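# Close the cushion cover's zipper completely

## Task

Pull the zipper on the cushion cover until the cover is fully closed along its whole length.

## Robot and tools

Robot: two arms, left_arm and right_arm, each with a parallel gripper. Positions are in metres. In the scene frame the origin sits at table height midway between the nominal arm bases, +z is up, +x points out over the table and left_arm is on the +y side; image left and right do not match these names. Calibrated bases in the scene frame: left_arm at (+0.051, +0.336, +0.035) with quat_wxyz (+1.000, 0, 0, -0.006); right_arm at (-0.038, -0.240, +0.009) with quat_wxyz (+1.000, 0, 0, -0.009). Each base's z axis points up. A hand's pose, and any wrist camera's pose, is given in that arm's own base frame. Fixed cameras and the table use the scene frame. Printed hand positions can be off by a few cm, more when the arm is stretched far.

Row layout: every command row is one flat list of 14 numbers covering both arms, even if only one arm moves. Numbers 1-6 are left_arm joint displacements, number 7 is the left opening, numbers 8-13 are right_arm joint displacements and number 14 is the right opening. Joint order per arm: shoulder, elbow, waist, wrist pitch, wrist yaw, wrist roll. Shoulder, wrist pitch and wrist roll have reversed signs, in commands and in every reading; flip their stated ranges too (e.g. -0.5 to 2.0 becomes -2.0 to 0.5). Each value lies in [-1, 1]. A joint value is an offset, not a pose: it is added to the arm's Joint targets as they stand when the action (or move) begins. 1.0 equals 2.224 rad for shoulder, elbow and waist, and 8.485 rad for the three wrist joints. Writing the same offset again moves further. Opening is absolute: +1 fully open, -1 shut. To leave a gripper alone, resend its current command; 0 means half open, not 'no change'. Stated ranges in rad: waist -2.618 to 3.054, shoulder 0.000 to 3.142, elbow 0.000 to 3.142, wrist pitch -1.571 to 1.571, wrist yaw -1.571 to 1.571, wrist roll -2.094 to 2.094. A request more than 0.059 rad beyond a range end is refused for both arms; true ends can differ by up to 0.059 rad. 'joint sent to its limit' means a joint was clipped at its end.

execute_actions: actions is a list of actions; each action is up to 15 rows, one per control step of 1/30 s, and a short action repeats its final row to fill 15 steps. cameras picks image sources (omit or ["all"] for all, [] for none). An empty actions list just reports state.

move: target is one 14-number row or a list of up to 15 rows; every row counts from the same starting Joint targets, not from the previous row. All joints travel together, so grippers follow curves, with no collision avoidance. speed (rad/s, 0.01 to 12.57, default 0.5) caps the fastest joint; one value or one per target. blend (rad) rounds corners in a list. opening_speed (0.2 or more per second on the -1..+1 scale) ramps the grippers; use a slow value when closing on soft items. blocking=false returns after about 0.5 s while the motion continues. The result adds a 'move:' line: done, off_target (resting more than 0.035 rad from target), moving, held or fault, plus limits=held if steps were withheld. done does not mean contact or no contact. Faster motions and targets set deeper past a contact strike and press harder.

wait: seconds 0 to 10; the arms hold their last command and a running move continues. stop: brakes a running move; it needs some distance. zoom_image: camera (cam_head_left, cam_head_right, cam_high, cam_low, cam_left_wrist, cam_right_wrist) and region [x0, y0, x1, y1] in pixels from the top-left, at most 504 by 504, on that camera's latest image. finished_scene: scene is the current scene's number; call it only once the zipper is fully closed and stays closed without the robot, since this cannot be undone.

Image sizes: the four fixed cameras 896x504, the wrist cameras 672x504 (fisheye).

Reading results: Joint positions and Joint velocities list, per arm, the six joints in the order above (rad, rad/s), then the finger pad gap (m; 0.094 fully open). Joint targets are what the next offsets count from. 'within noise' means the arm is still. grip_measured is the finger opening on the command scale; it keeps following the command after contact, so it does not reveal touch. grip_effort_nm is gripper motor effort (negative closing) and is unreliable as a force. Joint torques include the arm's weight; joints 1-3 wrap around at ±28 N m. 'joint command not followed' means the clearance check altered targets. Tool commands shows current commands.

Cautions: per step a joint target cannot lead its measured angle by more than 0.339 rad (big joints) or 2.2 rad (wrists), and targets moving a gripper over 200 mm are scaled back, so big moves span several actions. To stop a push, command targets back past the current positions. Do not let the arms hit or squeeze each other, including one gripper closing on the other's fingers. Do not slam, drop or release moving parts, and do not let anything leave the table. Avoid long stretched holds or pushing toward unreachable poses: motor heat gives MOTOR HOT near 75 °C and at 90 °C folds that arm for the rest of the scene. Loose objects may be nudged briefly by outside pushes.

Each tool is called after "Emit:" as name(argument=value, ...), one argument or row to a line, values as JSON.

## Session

Emit:
execute_actions(
  actions=[],
)

Emit:
zoom_image(
  camera="cam_high",
  region=[320, 100, 600, 360],
)

Scene clock: 0.00 s.
left_arm: end_effector_position=(+0.3973, +0.0134, +0.1226) grip_measured=+1.000 grip_effort_nm=n/a end_effector_quat_wxyz=(+0.603, -0.065, +0.794, +0.036) | right_arm: end_effector_position=(+0.3946, -0.0287, +0.0937) grip_measured=+1.000 grip_effort_nm=n/a end_effector_quat_wxyz=(+0.577, +0.051, +0.815, -0.029)
Joint names: [shoulder, elbow, waist, wrist pitch, wrist yaw, wrist roll]
Joint positions: left_arm=[-1.479 0.377 -0.052 -0.824 -0.187 0.075 0.094] | right_arm=[-1.556 0.359 -0.048 -0.857 0.06 -0.034 0.094]
Joint velocities: within noise
Joint torques (N m): no reading
Motor temperatures (°C): left_arm=[37 37 32 35 32 33 33] | right_arm=[40 38 36 37 33 32 35]
Heat: left arm: 37 °C; right arm: 40 °C.
Joint targets: left_arm=[-1.477 0.379 -0.052 -0.812 -0.188 0.075] | right_arm=[-1.553 0.363 -0.048 -0.846 0.061 -0.034]
Tool commands: left_gripper/opening=+1.0 right_gripper/opening=+1.0

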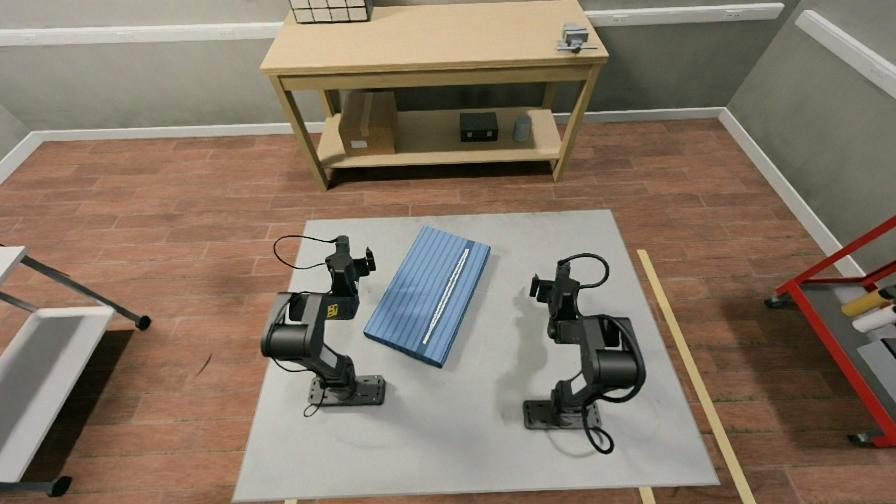

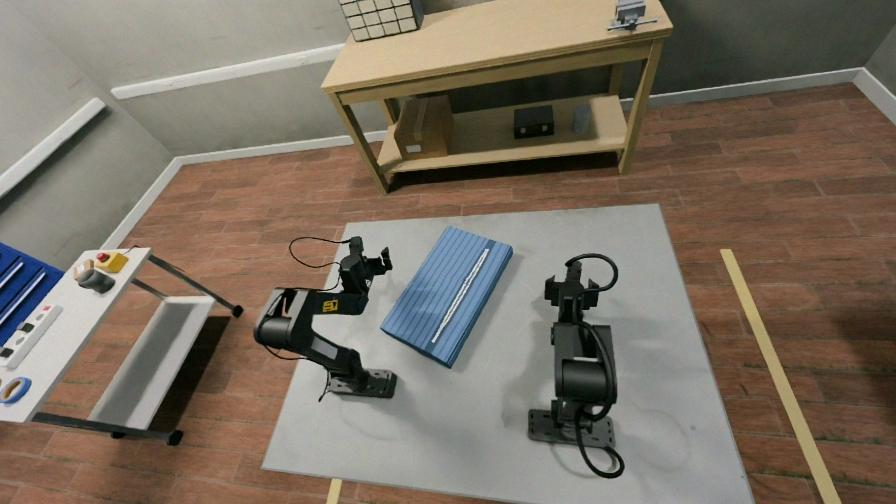

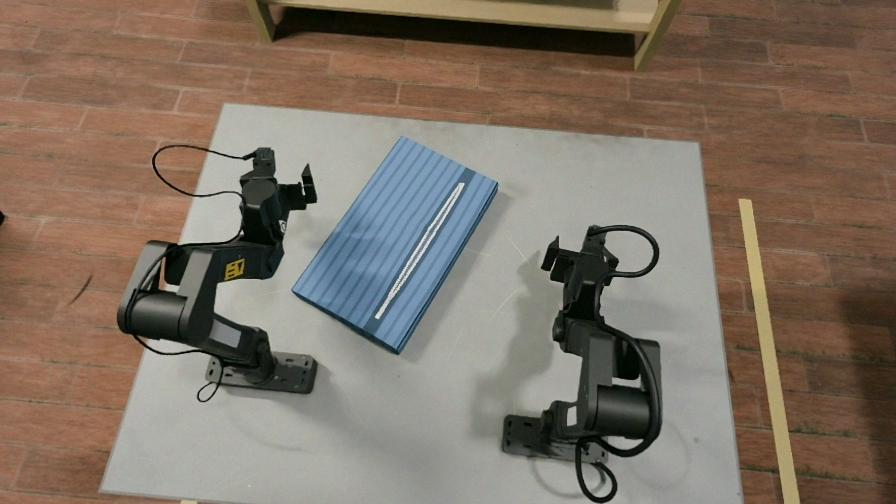

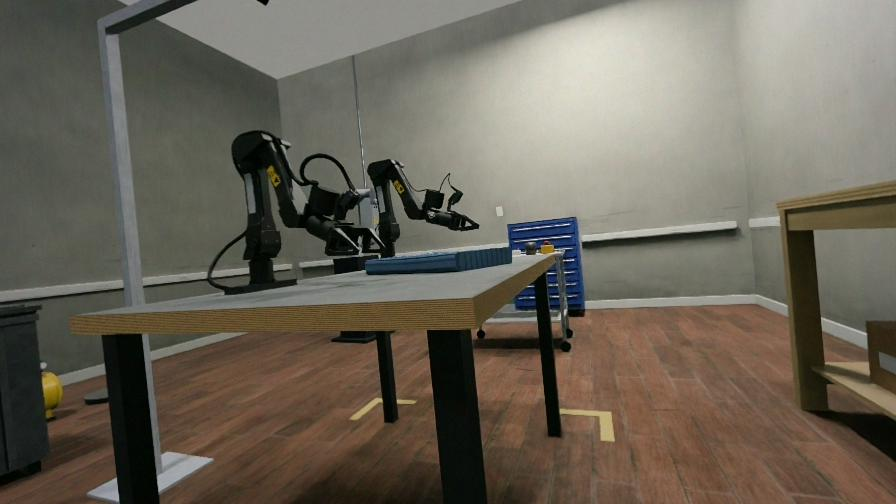

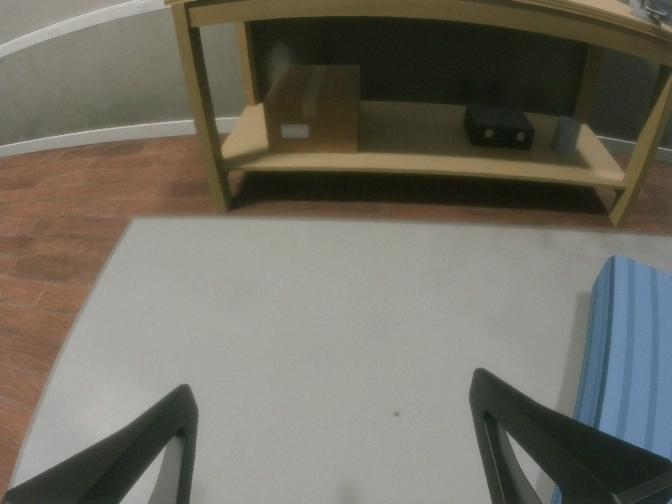

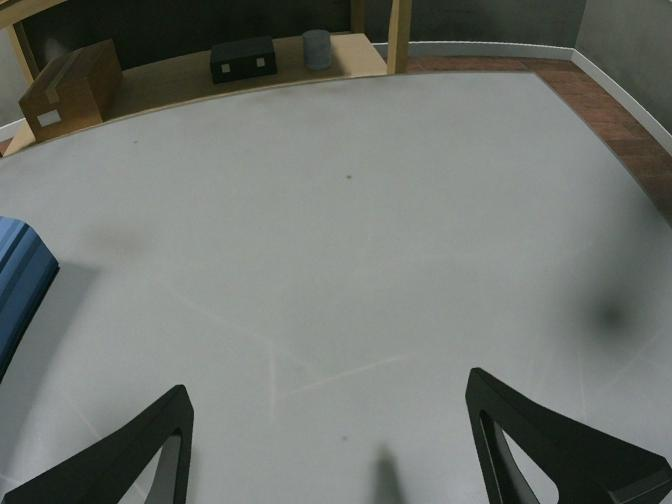

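Scaled by 1.800 from the camera's 896x504 image, which has a finer 1280x720 frame.

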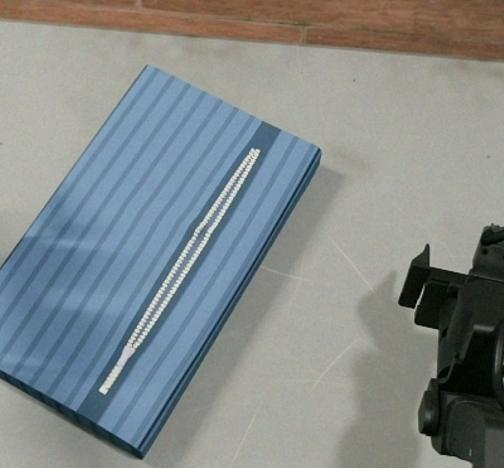

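Emit:
move(
  target=[
    [0.05,0.06,0,0.03,0,0,1,0.14,0.0432,0,0.0719,-0.0072,-0.1725,-1],
    [0.1028,0.2024,-0.4995,0.1797,-0.0232,0.0705,0,0.14,0.0432,0.40,0.0719,-0.0072,-0.1725,-1],
  ],
  speed=0.8,
)

Emit:
zoom_image(
  camera="cam_left_wrist",
  region=[170, 250, 500, 504],
)

Scene clock: 5.47 s.
left_arm: end_effector_position=(+0.1736, -0.2341, +0.1003) grip_measured=+0.003 grip_effort_nm=-0.115 end_effector_quat_wxyz=(+0.267, +0.196, +0.942, -0.053) | right_arm: end_effector_position=(+0.2400, +0.2685, +0.0990) grip_measured=-0.993 grip_effort_nm=-0.344 end_effector_quat_wxyz=(+0.190, +0.283, +0.827, +0.447)
Joint names: [shoulder, elbow, waist, wrist pitch, wrist yaw, wrist roll]
Joint positions: left_arm=[-1.268 0.811 -1.158 0.693 -0.369 0.668 0.047] | right_arm=[-1.259 0.431 0.839 -0.273 0 -1.498 0]
Joint velocities: within noise
Joint torques (N m): left_arm=[5.35 7.68 -0.46 -0.75 -0.38 0.06] | right_arm=[5.89 9.16 0.18 -1.62 -0.04 0.02]
Motor temperatures (°C): left_arm=[37 38 32 35 32 33 33] | right_arm=[41 40 36 38 33 32 35]
Heat: left arm: 38 °C; right arm: 41 °C.
Joint targets: left_arm=[-1.248 0.829 -1.163 0.713 -0.384 0.673] | right_arm=[-1.242 0.459 0.842 -0.236 0.000 -1.498]
move: off_target (right_arm); right_arm: the wrist pitch is farthest, 0.037 rad from its target

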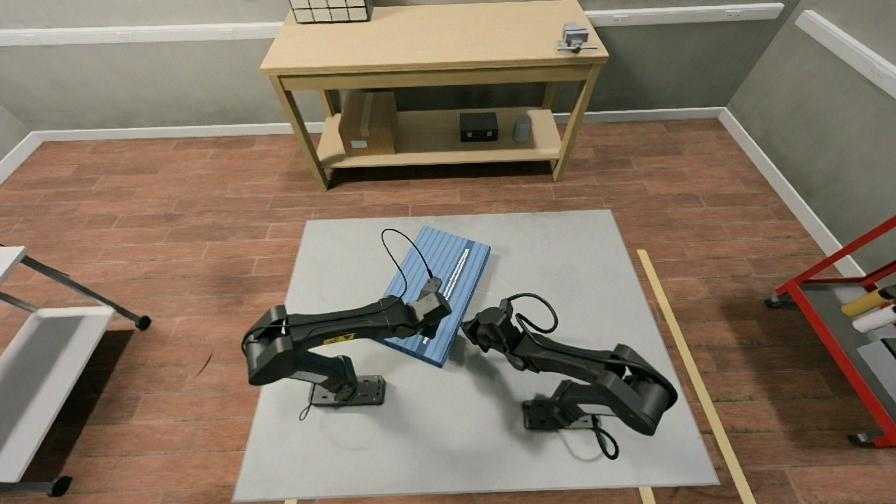

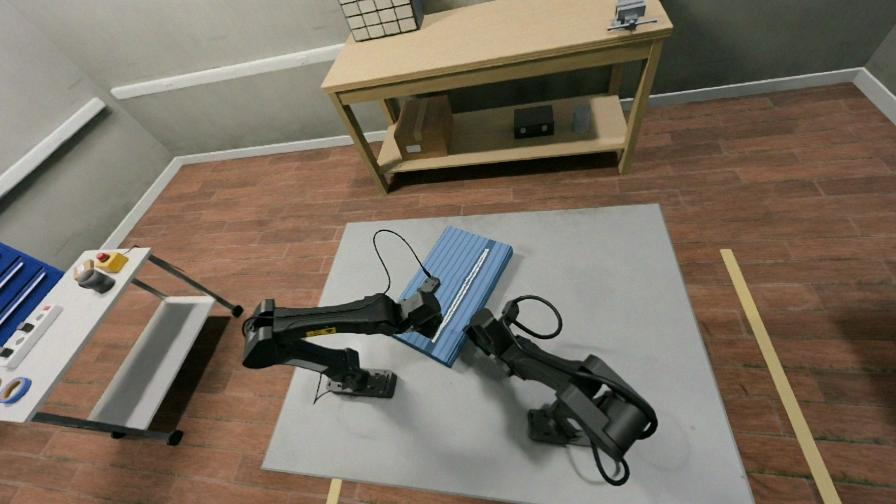

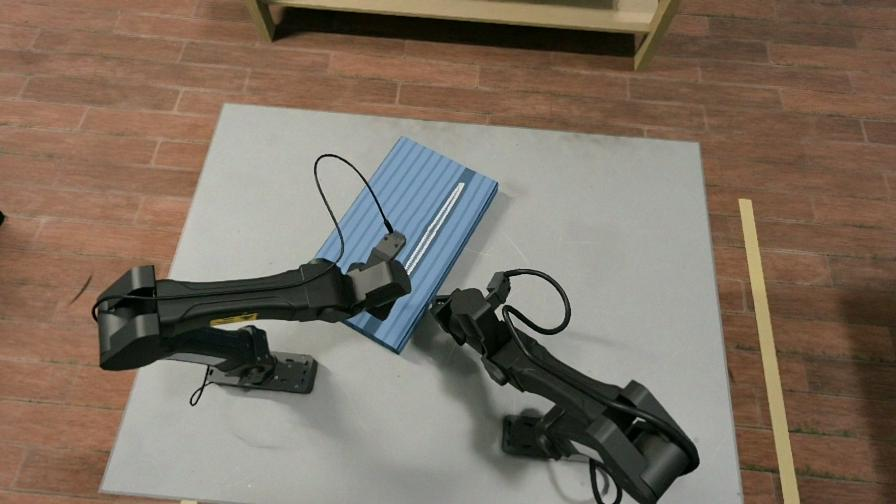

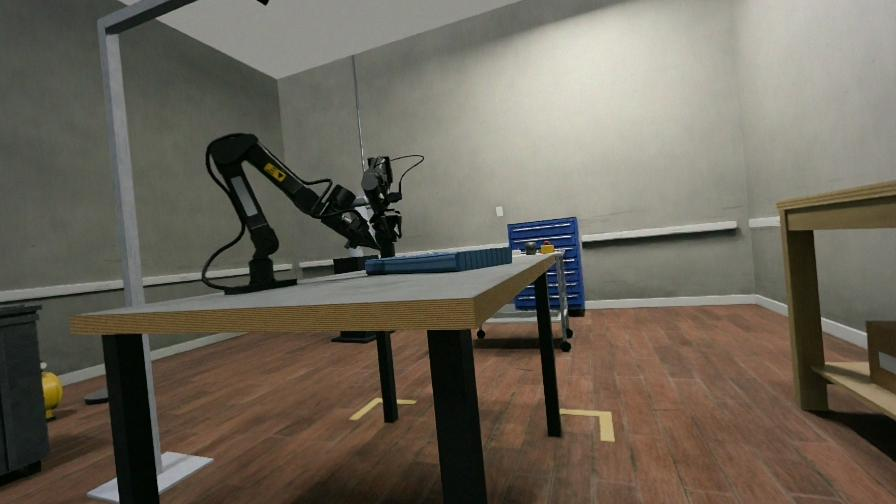

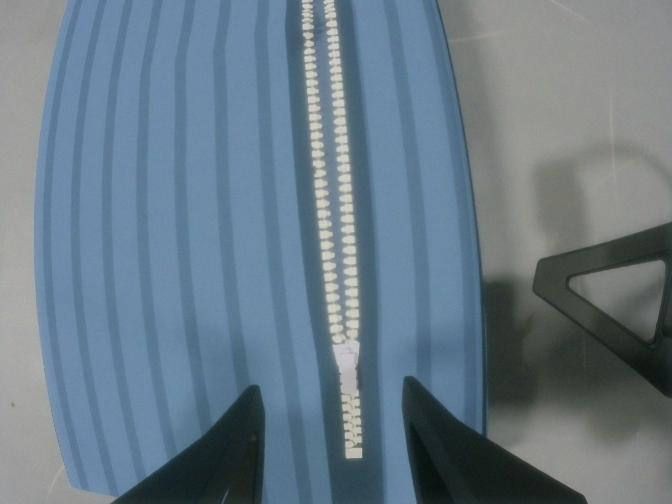

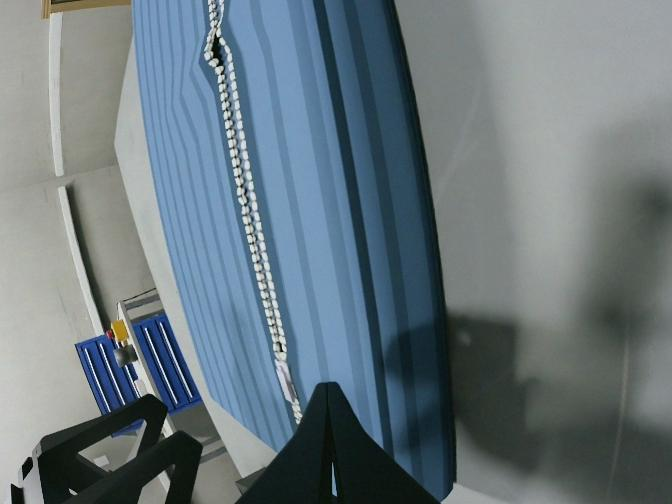

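Scaled by 1.527 from the camera's 672x504 image, which has a finer 960x720 frame.

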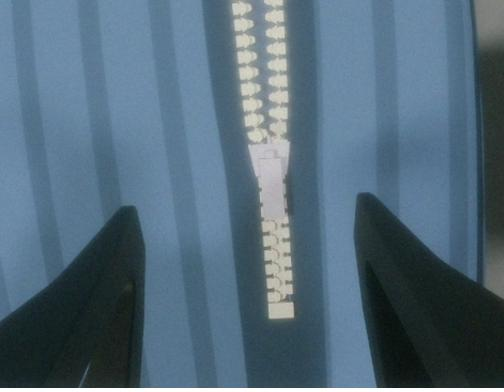

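Emit:
move(
  target=[-0.0472,-0.0642,-0.0094,-0.0283,-0.0010,0.0024,-0.4,-0.085,-0.031,0,-0.0252,0,0,-1],
  speed=0.3,
  cameras=["cam_left_wrist","cam_right_wrist"],
)

Emit:
zoom_image(
  camera="cam_left_wrist",
  region=[220, 310, 440, 504],
)

Scene clock: 7.37 s.
left_arm: end_effector_position=(+0.1744, -0.2458, +0.0643) grip_measured=-0.398 grip_effort_nm=-0.110 end_effector_quat_wxyz=(+0.277, +0.191, +0.939, -0.067) | right_arm: end_effector_position=(+0.2472, +0.2766, +0.0710) grip_measured=-0.993 grip_effort_nm=-0.344 end_effector_quat_wxyz=(+0.189, +0.284, +0.828, +0.444)
Joint names: [shoulder, elbow, waist, wrist pitch, wrist yaw, wrist roll]
Joint positions: left_arm=[-1.34 0.698 -1.177 0.48 -0.377 0.688 0.028] | right_arm=[-1.419 0.407 0.839 -0.449 0 -1.499 0]
Joint velocities: within noise
Joint torques (N m): left_arm=[3.03 5.03 -0.68 -1.08 -0.39 0.06] | right_arm=[4.27 4.89 0.16 -1.97 0 0.01]
Motor temperatures (°C): left_arm=[37 38 32 35 32 33 33] | right_arm=[41 40 36 38 33 32 35]
Heat: left arm: 38 °C; right arm: 41 °C.
Joint targets: left_arm=[-1.353 0.686 -1.184 0.473 -0.393 0.694] | right_arm=[-1.431 0.390 0.842 -0.450 0.000 -1.498]
move: done
Images, in order (width x height): cam_left_wrist 672x504, cam_right_wrist 672x504.

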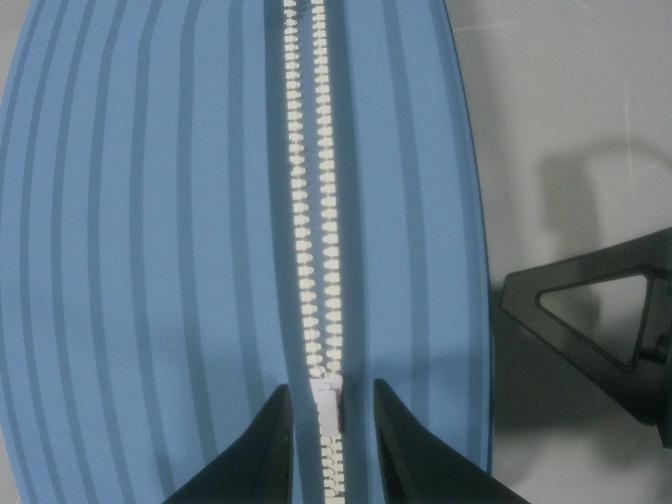

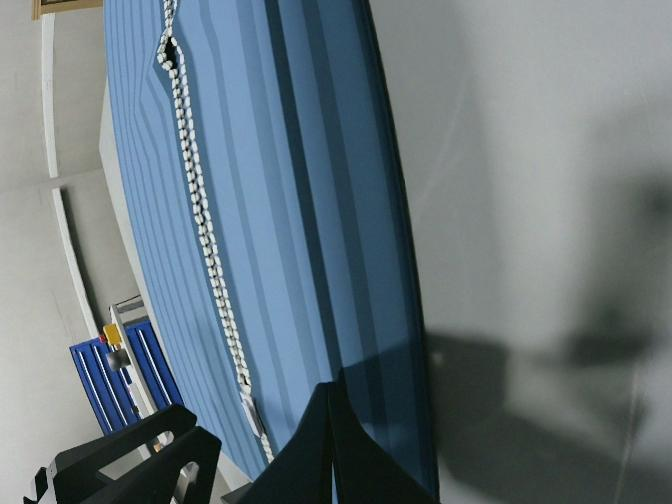

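Scaled by 2.291 from the camera's 672x504 image, which has a finer 960x720 frame.

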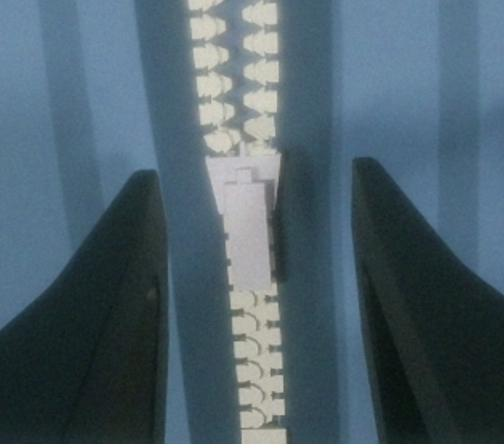

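Emit:
move(
  target=[-0.0186,-0.0395,-0.0048,-0.0148,-0.0006,0.001,-0.5,0,0,0,0,0,0,-1],
  speed=0.15,
  cameras=["cam_left_wrist"],
)

Emit:
zoom_image(
  camera="cam_left_wrist",
  region=[220, 310, 440, 504],
)

Scene clock: 11.37 s.
left_arm: end_effector_position=(+0.1708, -0.2431, +0.0379) grip_measured=-0.498 grip_effort_nm=-0.115 end_effector_quat_wxyz=(+0.278, +0.192, +0.939, -0.067) | right_arm: end_effector_position=(+0.2473, +0.2766, +0.0712) grip_measured=-0.993 grip_effort_nm=-0.339 end_effector_quat_wxyz=(+0.189, +0.284, +0.828, +0.445)
Joint names: [shoulder, elbow, waist, wrist pitch, wrist yaw, wrist roll]
Joint positions: left_arm=[-1.38 0.61 -1.187 0.355 -0.382 0.696 0.024] | right_arm=[-1.419 0.407 0.839 -0.45 0 -1.499 0]
Joint velocities: within noise
Joint torques (N m): left_arm=[2.96 4.63 -0.7 -1.08 -0.38 0.06] | right_arm=[4.1 4.98 0.34 -1.97 -0.04 0.02]
Motor temperatures (°C): left_arm=[37 38 32 35 32 33 33] | right_arm=[41 40 36 39 33 32 35]
Heat: left arm: 38 °C; right arm: 41 °C.
Joint targets: left_arm=[-1.395 0.598 -1.195 0.347 -0.398 0.702] | right_arm=[-1.431 0.390 0.842 -0.450 0.000 -1.498]
move: done
Images, in order (width x height): cam_left_wrist 672x504.

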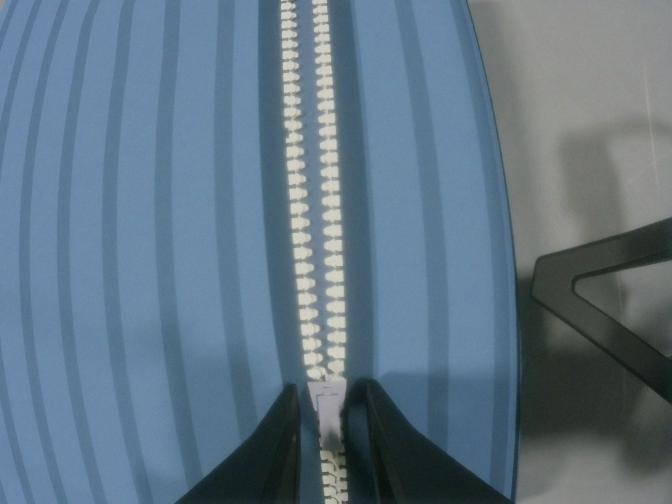

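Scaled by 2.291 from the camera's 672x504 image, which has a finer 960x720 frame.

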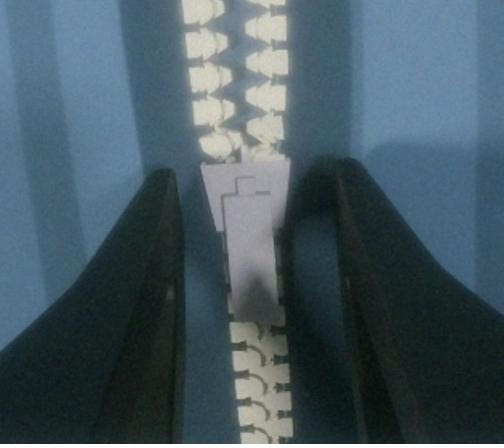

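Emit:
move(
  target=[0,0,0,0,-0.0014,0,-1,-0.0836,-0.0504,0,0.012,0,0,-1],
  opening_speed=0.3,
  speed=0.15,
  cameras=["cam_left_wrist","cam_right_wrist"],
)

Scene clock: 13.33 s.
left_arm: end_effector_position=(+0.1724, -0.2424, +0.0387) grip_measured=-0.912 grip_effort_nm=-0.999 end_effector_quat_wxyz=(+0.282, +0.190, +0.938, -0.064) | right_arm: end_effector_position=(+0.2307, +0.2582, +0.0138) grip_measured=-0.993 grip_effort_nm=-0.339 end_effector_quat_wxyz=(+0.166, +0.294, +0.856, +0.392)
Joint names: [shoulder, elbow, waist, wrist pitch, wrist yaw, wrist roll]
Joint positions: left_arm=[-1.38 0.61 -1.187 0.353 -0.393 0.697 0.004] | right_arm=[-1.555 0.328 0.839 -0.536 0 -1.501 0]
Joint velocities: within noise
Joint torques (N m): left_arm=[2.96 4.64 -0.68 -1.06 -0.41 0.06] | right_arm=[0.32 1.5 0.29 -0.09 -0.03 0.04]
Motor temperatures (°C): left_arm=[37 38 32 35 32 33 33] | right_arm=[41 40 36 39 33 32 35]
Heat: left arm: 38 °C; right arm: 41 °C.
Joint targets: left_arm=[-1.395 0.598 -1.195 0.348 -0.410 0.702] | right_arm=[-1.617 0.278 0.842 -0.348 0.000 -1.498]
move: off_target (right_arm); right_arm: the wrist pitch is farthest, 0.188 rad from its target
Images, in order (width x height): cam_left_wrist 672x504, cam_right_wrist 672x504.

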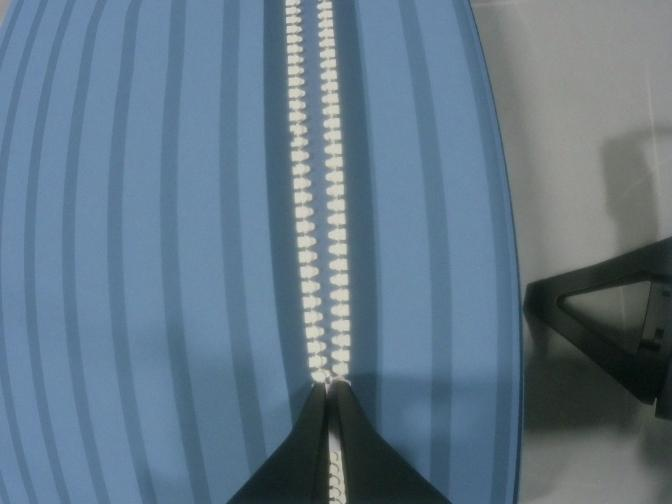

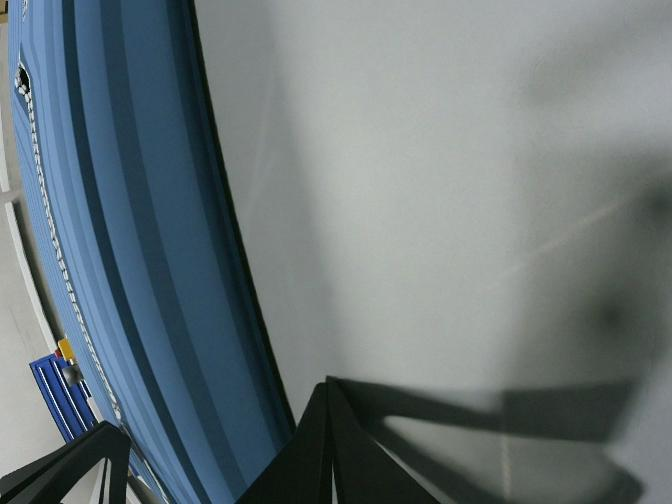

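Emit:
move(
  target=[
    [0,0,0,0,0,0,-1,0.165,0.0814,0,0.0132,0,0,-1],
    [0,0,0,0,0,0,-1,0.0632,0.1624,0,0.0143,0,0,-1],
    [0,0,0,0,0,0,-1,0.0021,0.1277,0,-0.0108,0,0,-1],
  ],
  speed=0.5,
  cameras=["cam_left_wrist","cam_right_wrist","cam_high"],
)

Scene clock: 16.03 s.
left_arm: end_effector_position=(+0.1725, -0.2423, +0.0387) grip_measured=-0.913 grip_effort_nm=-1.013 end_effector_quat_wxyz=(+0.282, +0.190, +0.938, -0.064) | right_arm: end_effector_position=(+0.2777, +0.3104, +0.0730) grip_measured=-0.993 grip_effort_nm=-0.335 end_effector_quat_wxyz=(+0.187, +0.285, +0.830, +0.442)
Joint names: [shoulder, elbow, waist, wrist pitch, wrist yaw, wrist roll]
Joint positions: left_arm=[-1.38 0.61 -1.187 0.353 -0.393 0.697 0.004] | right_arm=[-1.593 0.584 0.839 -0.439 0 -1.501 0]
Joint velocities: within noise
Joint torques (N m): left_arm=[2.96 4.64 -0.69 -1.06 -0.4 0.06] | right_arm=[5.53 4.6 0.29 -1.95 0 0.04]
Motor temperatures (°C): left_arm=[37 38 32 35 32 33 33] | right_arm=[41 40 36 39 33 32 35]
Heat: left arm: 38 °C; right arm: 41 °C.
Joint targets: left_arm=[-1.395 0.598 -1.195 0.348 -0.410 0.702] | right_arm=[-1.612 0.562 0.842 -0.440 0.000 -1.498]
move: done
Images, in order (width x height): cam_high 896x504, cam_left_wrist 672x504, cam_right_wrist 672x504.

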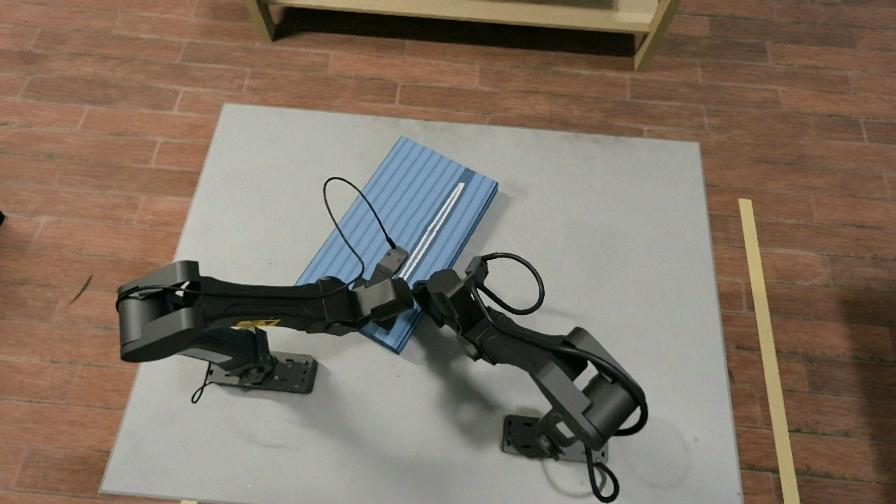

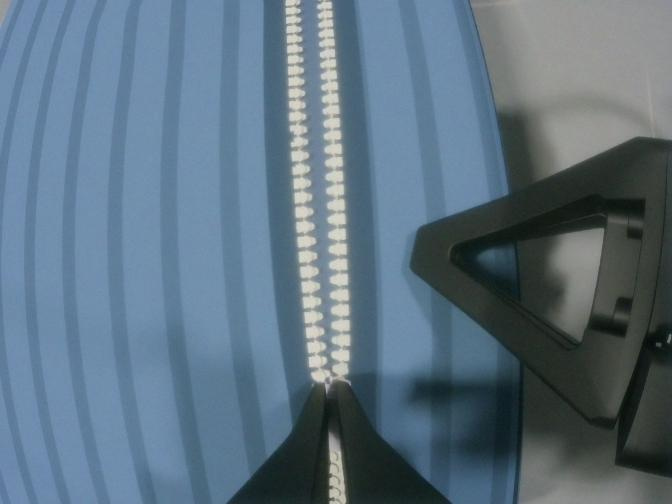

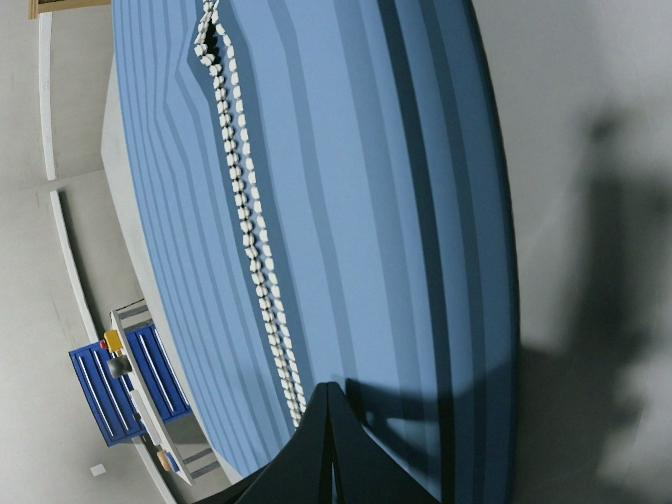

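Emit:
move(
  target=[0,0,0,0,0,0,-1,-0.06,-0.04,0,0.01,0,0,-1],
  speed=0.15,
  cameras=["cam_left_wrist","cam_right_wrist"],
)

Scene clock: 17.70 s.
left_arm: end_effector_position=(+0.1725, -0.2423, +0.0387) grip_measured=-0.913 grip_effort_nm=-1.009 end_effector_quat_wxyz=(+0.282, +0.190, +0.938, -0.064) | right_arm: end_effector_position=(+0.2798, +0.3128, +0.0628) grip_measured=-0.993 grip_effort_nm=-0.335 end_effector_quat_wxyz=(+0.196, +0.281, +0.818, +0.463)
Joint names: [shoulder, elbow, waist, wrist pitch, wrist yaw, wrist roll]
Joint positions: left_arm=[-1.38 0.61 -1.187 0.353 -0.393 0.697 0.004] | right_arm=[-1.664 0.536 0.839 -0.61 0 -1.502 0]
Joint velocities: within noise
Joint torques (N m): left_arm=[2.97 4.66 -0.68 -1.07 -0.4 0.06] | right_arm=[0.38 1.18 0.24 0.41 0 0.04]
Motor temperatures (°C): left_arm=[37 38 32 35 32 33 33] | right_arm=[41 40 36 39 33 32 35]
Heat: left arm: 38 °C; right arm: 41 °C.
Joint targets: left_arm=[-1.395 0.598 -1.195 0.348 -0.410 0.702] | right_arm=[-1.746 0.473 0.842 -0.354 0.000 -1.498]
move: off_target (right_arm); right_arm: the wrist pitch is farthest, 0.255 rad from its target
Images, in order (width x height): cam_left_wrist 672x504, cam_right_wrist 672x504.

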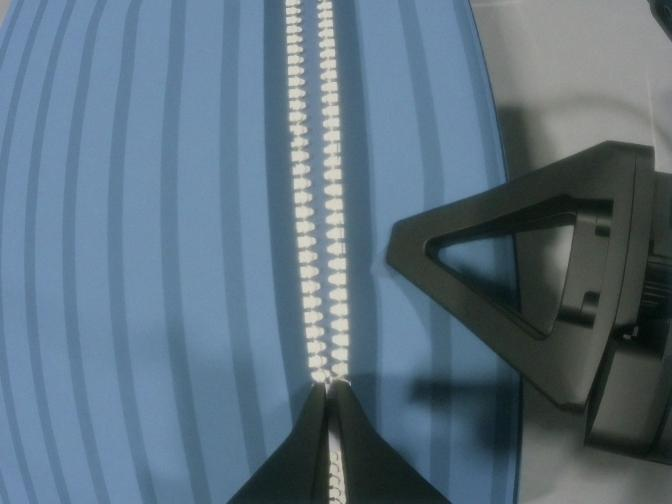

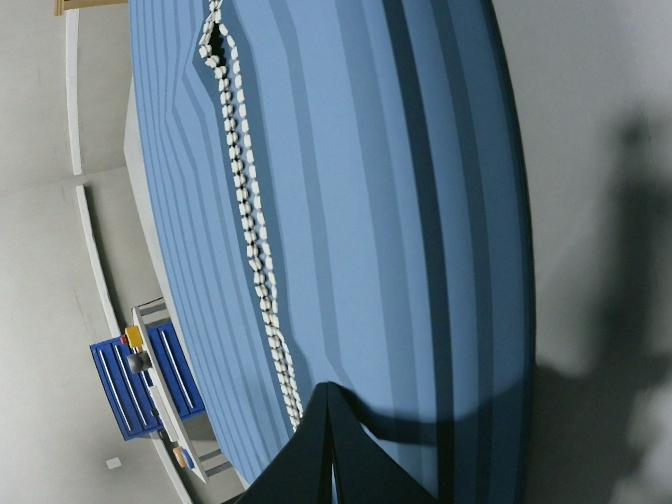

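Emit:
move(
  target=[
    [0,0,0,0,0,0,-1,0.1466,0.0481,0,0.0146,0,0,-1],
    [0,0,0,0,0,0,-1,0.0252,-0.0283,0,0,0,0,-1],
  ],
  speed=0.3,
  cameras=["cam_left_wrist","cam_right_wrist"],
)

Scene clock: 20.50 s.
left_arm: end_effector_position=(+0.1758, -0.2401, +0.0402) grip_measured=-0.913 grip_effort_nm=-1.013 end_effector_quat_wxyz=(+0.291, +0.187, +0.936, -0.057) | right_arm: end_effector_position=(+0.2679, +0.2996, +0.0605) grip_measured=-0.994 grip_effort_nm=-0.335 end_effector_quat_wxyz=(+0.194, +0.282, +0.820, +0.459)
Joint names: [shoulder, elbow, waist, wrist pitch, wrist yaw, wrist roll]
Joint positions: left_arm=[-1.38 0.61 -1.187 0.353 -0.417 0.697 0.004] | right_arm=[-1.607 0.471 0.839 -0.609 0 -1.502 0]
Joint velocities: within noise
Joint torques (N m): left_arm=[2.95 4.64 -0.68 -1.06 -0.16 0.05] | right_arm=[-0.35 1.2 0.16 0.4 0 0.05]
Motor temperatures (°C): left_arm=[37 38 32 35 32 33 33] | right_arm=[41 40 36 39 33 32 35]
Heat: left arm: 38 °C; right arm: 41 °C.
Joint targets: left_arm=[-1.395 0.598 -1.195 0.348 -0.410 0.702] | right_arm=[-1.689 0.410 0.842 -0.354 0.000 -1.498]
move: off_target (right_arm); right_arm: the wrist pitch is farthest, 0.255 rad from its target
Images, in order (width x height): cam_left_wrist 672x504, cam_right_wrist 672x504.

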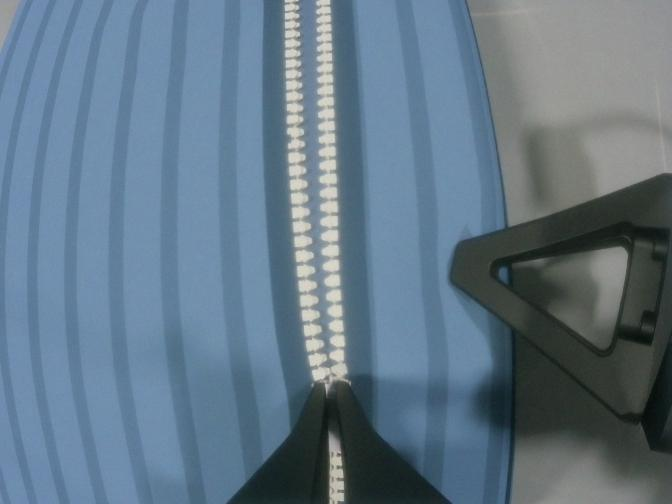

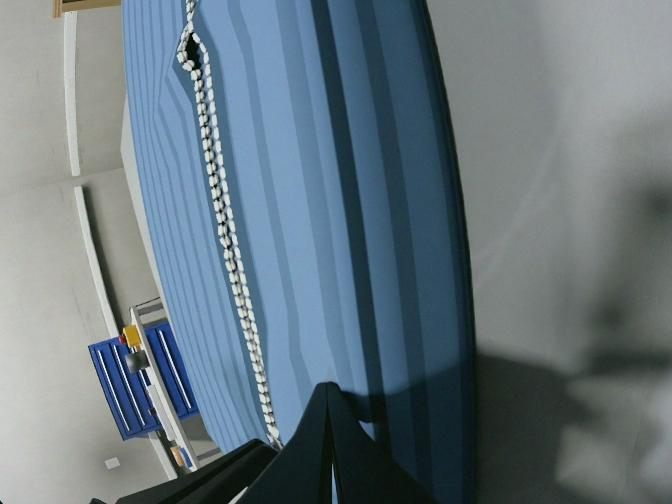

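Emit:
move(
  target=[-0.0738,0.0603,0.0806,-0.0117,0.0094,-0.0206,-1,0,0,0,0,0,0,-1],
  speed=0.12,
  cameras=["cam_left_wrist","cam_right_wrist","cam_high"],
)

Scene clock: 22.97 s.
left_arm: end_effector_position=(+0.2230, -0.2542, +0.0377) grip_measured=-0.913 grip_effort_nm=-1.009 end_effector_quat_wxyz=(+0.284, +0.196, +0.937, -0.051) | right_arm: end_effector_position=(+0.2689, +0.3005, +0.0624) grip_measured=-0.994 grip_effort_nm=-0.335 end_effector_quat_wxyz=(+0.196, +0.281, +0.817, +0.463)
Joint names: [shoulder, elbow, waist, wrist pitch, wrist yaw, wrist roll]
Joint positions: left_arm=[-1.524 0.724 -1.03 0.284 -0.338 0.533 0.004] | right_arm=[-1.608 0.471 0.839 -0.621 0 -1.502 0]
Joint velocities: within noise
Joint torques (N m): left_arm=[2.65 6.26 1.2 -1.45 -0.11 -0.04] | right_arm=[-0.18 1.06 0.24 0.48 -0.03 -0.01]
Motor temperatures (°C): left_arm=[37 39 32 36 32 33 33] | right_arm=[40 40 36 38 33 32 35]
Heat: left arm: 39 °C; right arm: 40 °C.
Joint targets: left_arm=[-1.559 0.733 -1.016 0.248 -0.330 0.527] | right_arm=[-1.689 0.410 0.842 -0.355 0.000 -1.498]
move: off_target (left_arm, right_arm); left_arm: the wrist pitch is farthest, 0.036 rad from its target; right_arm: the wrist pitch is farthest, 0.267 rad from its target
Images, in order (width x height): cam_high 896x504, cam_left_wrist 672x504, cam_right_wrist 672x504.

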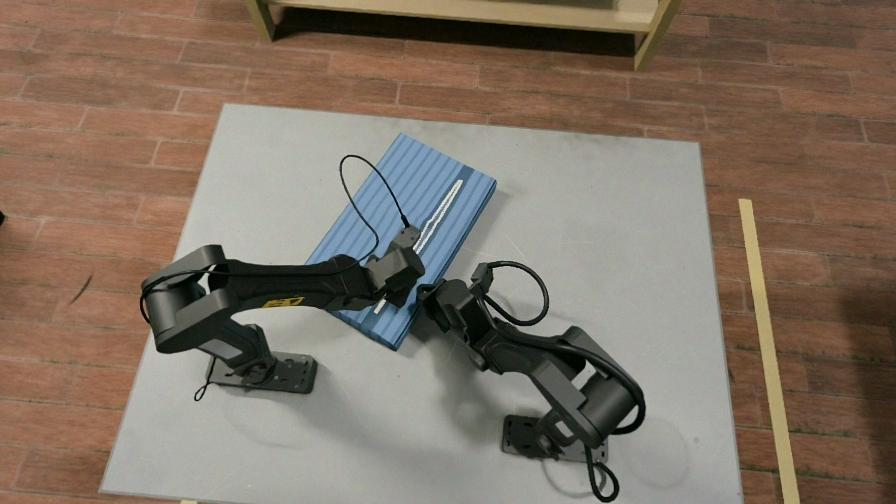

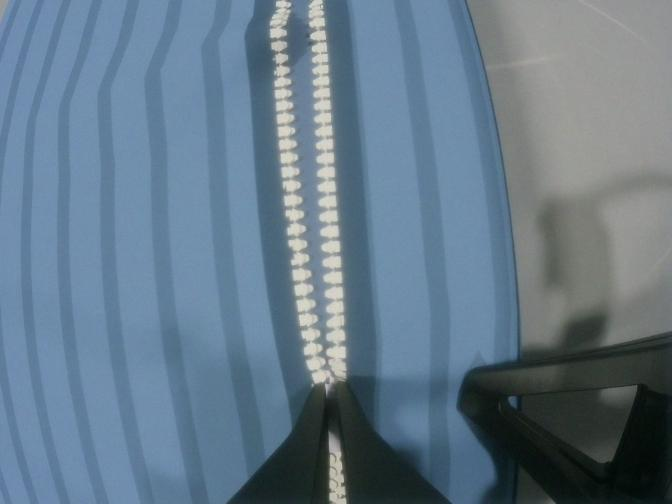

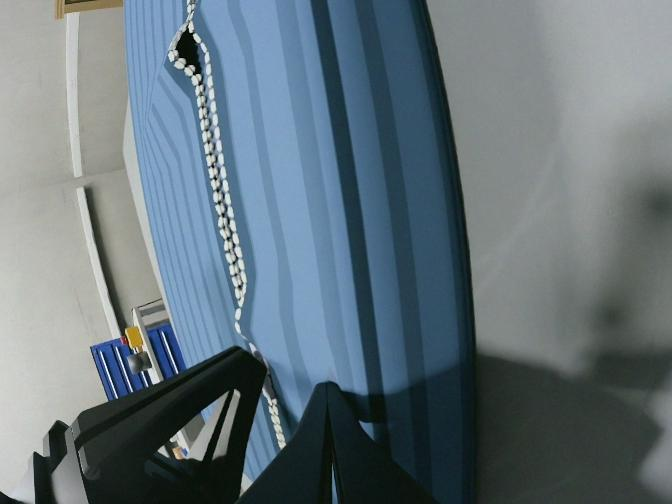

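Emit:
move(
  target=[
    [-0.0780,0.0811,0.0572,-0.0037,0.0074,-0.0138,-1,0,0,0,0,0,0,-1],
    [-0.1568,0.1801,0.0987,-0.0011,0.0130,-0.0235,-1,0,0,0,0,0,0,-1],
  ],
  speed=0.14,
  blend=0.05,
  cameras=["cam_left_wrist","cam_right_wrist","cam_high"],
)

Scene clock: 26.40 s.
left_arm: end_effector_position=(+0.3370, -0.2985, +0.0420) grip_measured=-0.913 grip_effort_nm=-1.013 end_effector_quat_wxyz=(+0.289, +0.196, +0.935, -0.065) | right_arm: end_effector_position=(+0.2689, +0.3006, +0.0625) grip_measured=-0.994 grip_effort_nm=-0.339 end_effector_quat_wxyz=(+0.196, +0.281, +0.817, +0.463)
Joint names: [shoulder, elbow, waist, wrist pitch, wrist yaw, wrist roll]
Joint positions: left_arm=[-1.867 1.117 -0.811 0.254 -0.212 0.334 0.004] | right_arm=[-1.608 0.471 0.839 -0.621 0 -1.502 0]
Joint velocities: within noise
Joint torques (N m): left_arm=[5.5 7.1 1.22 -1.36 -0.2 -0.05] | right_arm=[-0.09 1.14 0.21 0.53 -0.03 0.05]
Motor temperatures (°C): left_arm=[37 39 32 36 32 33 33] | right_arm=[40 39 36 38 33 32 35]
Heat: left arm: 39 °C; right arm: 40 °C.
Joint targets: left_arm=[-1.908 1.133 -0.796 0.239 -0.220 0.328] | right_arm=[-1.689 0.410 0.842 -0.354 0.000 -1.498]
move: off_target (left_arm, right_arm); left_arm: the shoulder is farthest, 0.041 rad from its target; right_arm: the wrist pitch is farthest, 0.266 rad from its target
Images, in order (width x height): cam_high 896x504, cam_left_wrist 672x504, cam_right_wrist 672x504.

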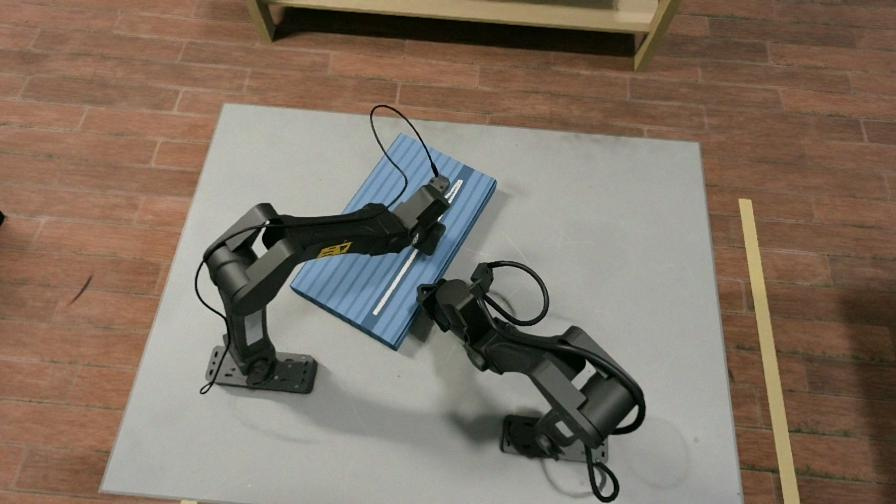

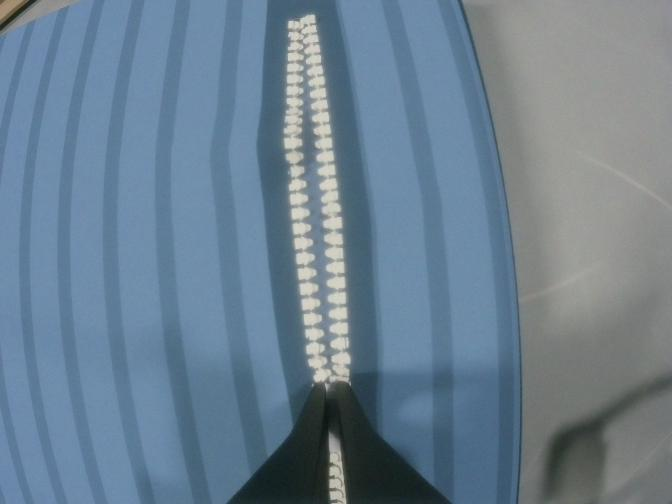

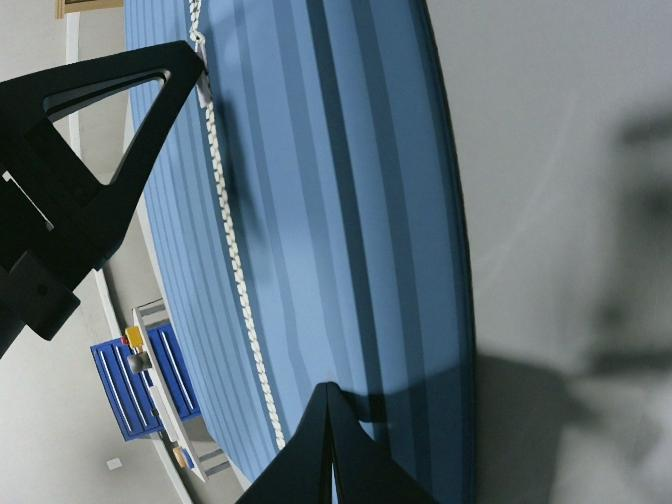

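Emit:
move(
  target=[
    [-0.0821,0.1160,0.0308,0.0079,0.0043,-0.0070,-1,0,0,0,0,0,0,-1],
    [-0.1735,0.2610,0.0547,0.0215,0.0077,-0.0124,-1,0,0,0,0,0,0,-1],
  ],
  speed=0.16,
  blend=0.05,
  cameras=["cam_left_wrist","cam_right_wrist","cam_high"],
)

Scene clock: 30.50 s.
left_arm: end_effector_position=(+0.4504, -0.3432, +0.0467) grip_measured=-0.913 grip_effort_nm=-1.013 end_effector_quat_wxyz=(+0.295, +0.200, +0.931, -0.077) | right_arm: end_effector_position=(+0.2692, +0.3009, +0.0626) grip_measured=-0.994 grip_effort_nm=-0.330 end_effector_quat_wxyz=(+0.197, +0.281, +0.817, +0.464)
Joint names: [shoulder, elbow, waist, wrist pitch, wrist yaw, wrist roll]
Joint positions: left_arm=[-2.243 1.698 -0.694 0.419 -0.131 0.229 0.004] | right_arm=[-1.611 0.471 0.839 -0.626 0.001 -1.502 0]
Joint velocities: within noise
Joint torques (N m): left_arm=[8.24 7.58 1.68 -1.23 -0.32 -0.05] | right_arm=[-0.01 1.11 0.29 0.53 -0.03 0.02]
Motor temperatures (°C): left_arm=[38 39 32 36 32 33 33] | right_arm=[40 39 36 38 33 32 35]
Heat: left arm: 39 °C; right arm: 40 °C.
Joint targets: left_arm=[-2.293 1.714 -0.675 0.421 -0.154 0.223] | right_arm=[-1.690 0.410 0.842 -0.355 0.000 -1.498]
move: off_target (left_arm, right_arm); left_arm: the shoulder is farthest, 0.051 rad from its target; right_arm: the wrist pitch is farthest, 0.272 rad from its target
Images, in order (width x height): cam_high 896x504, cam_left_wrist 672x504, cam_right_wrist 672x504.

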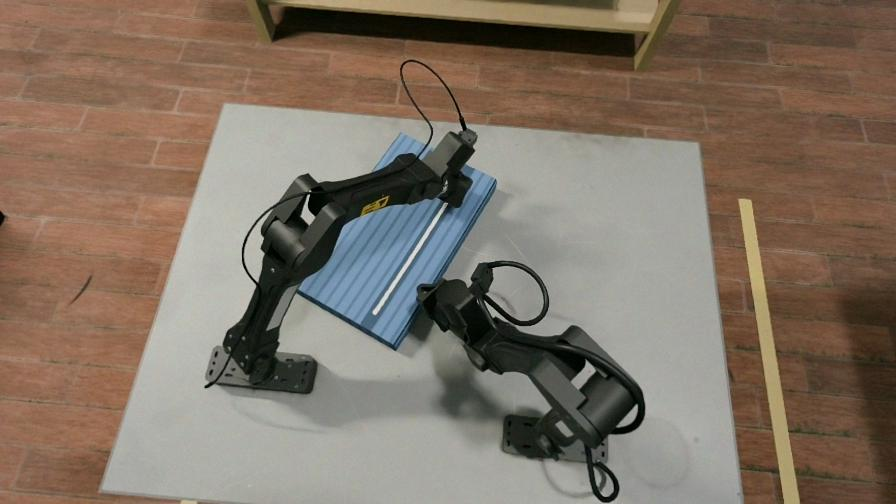

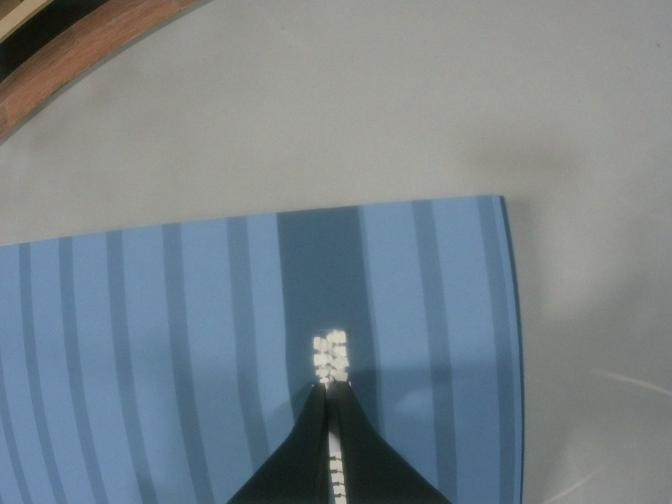

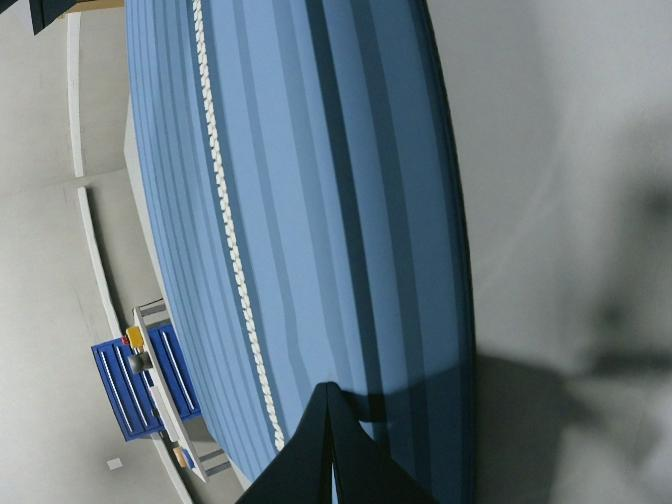

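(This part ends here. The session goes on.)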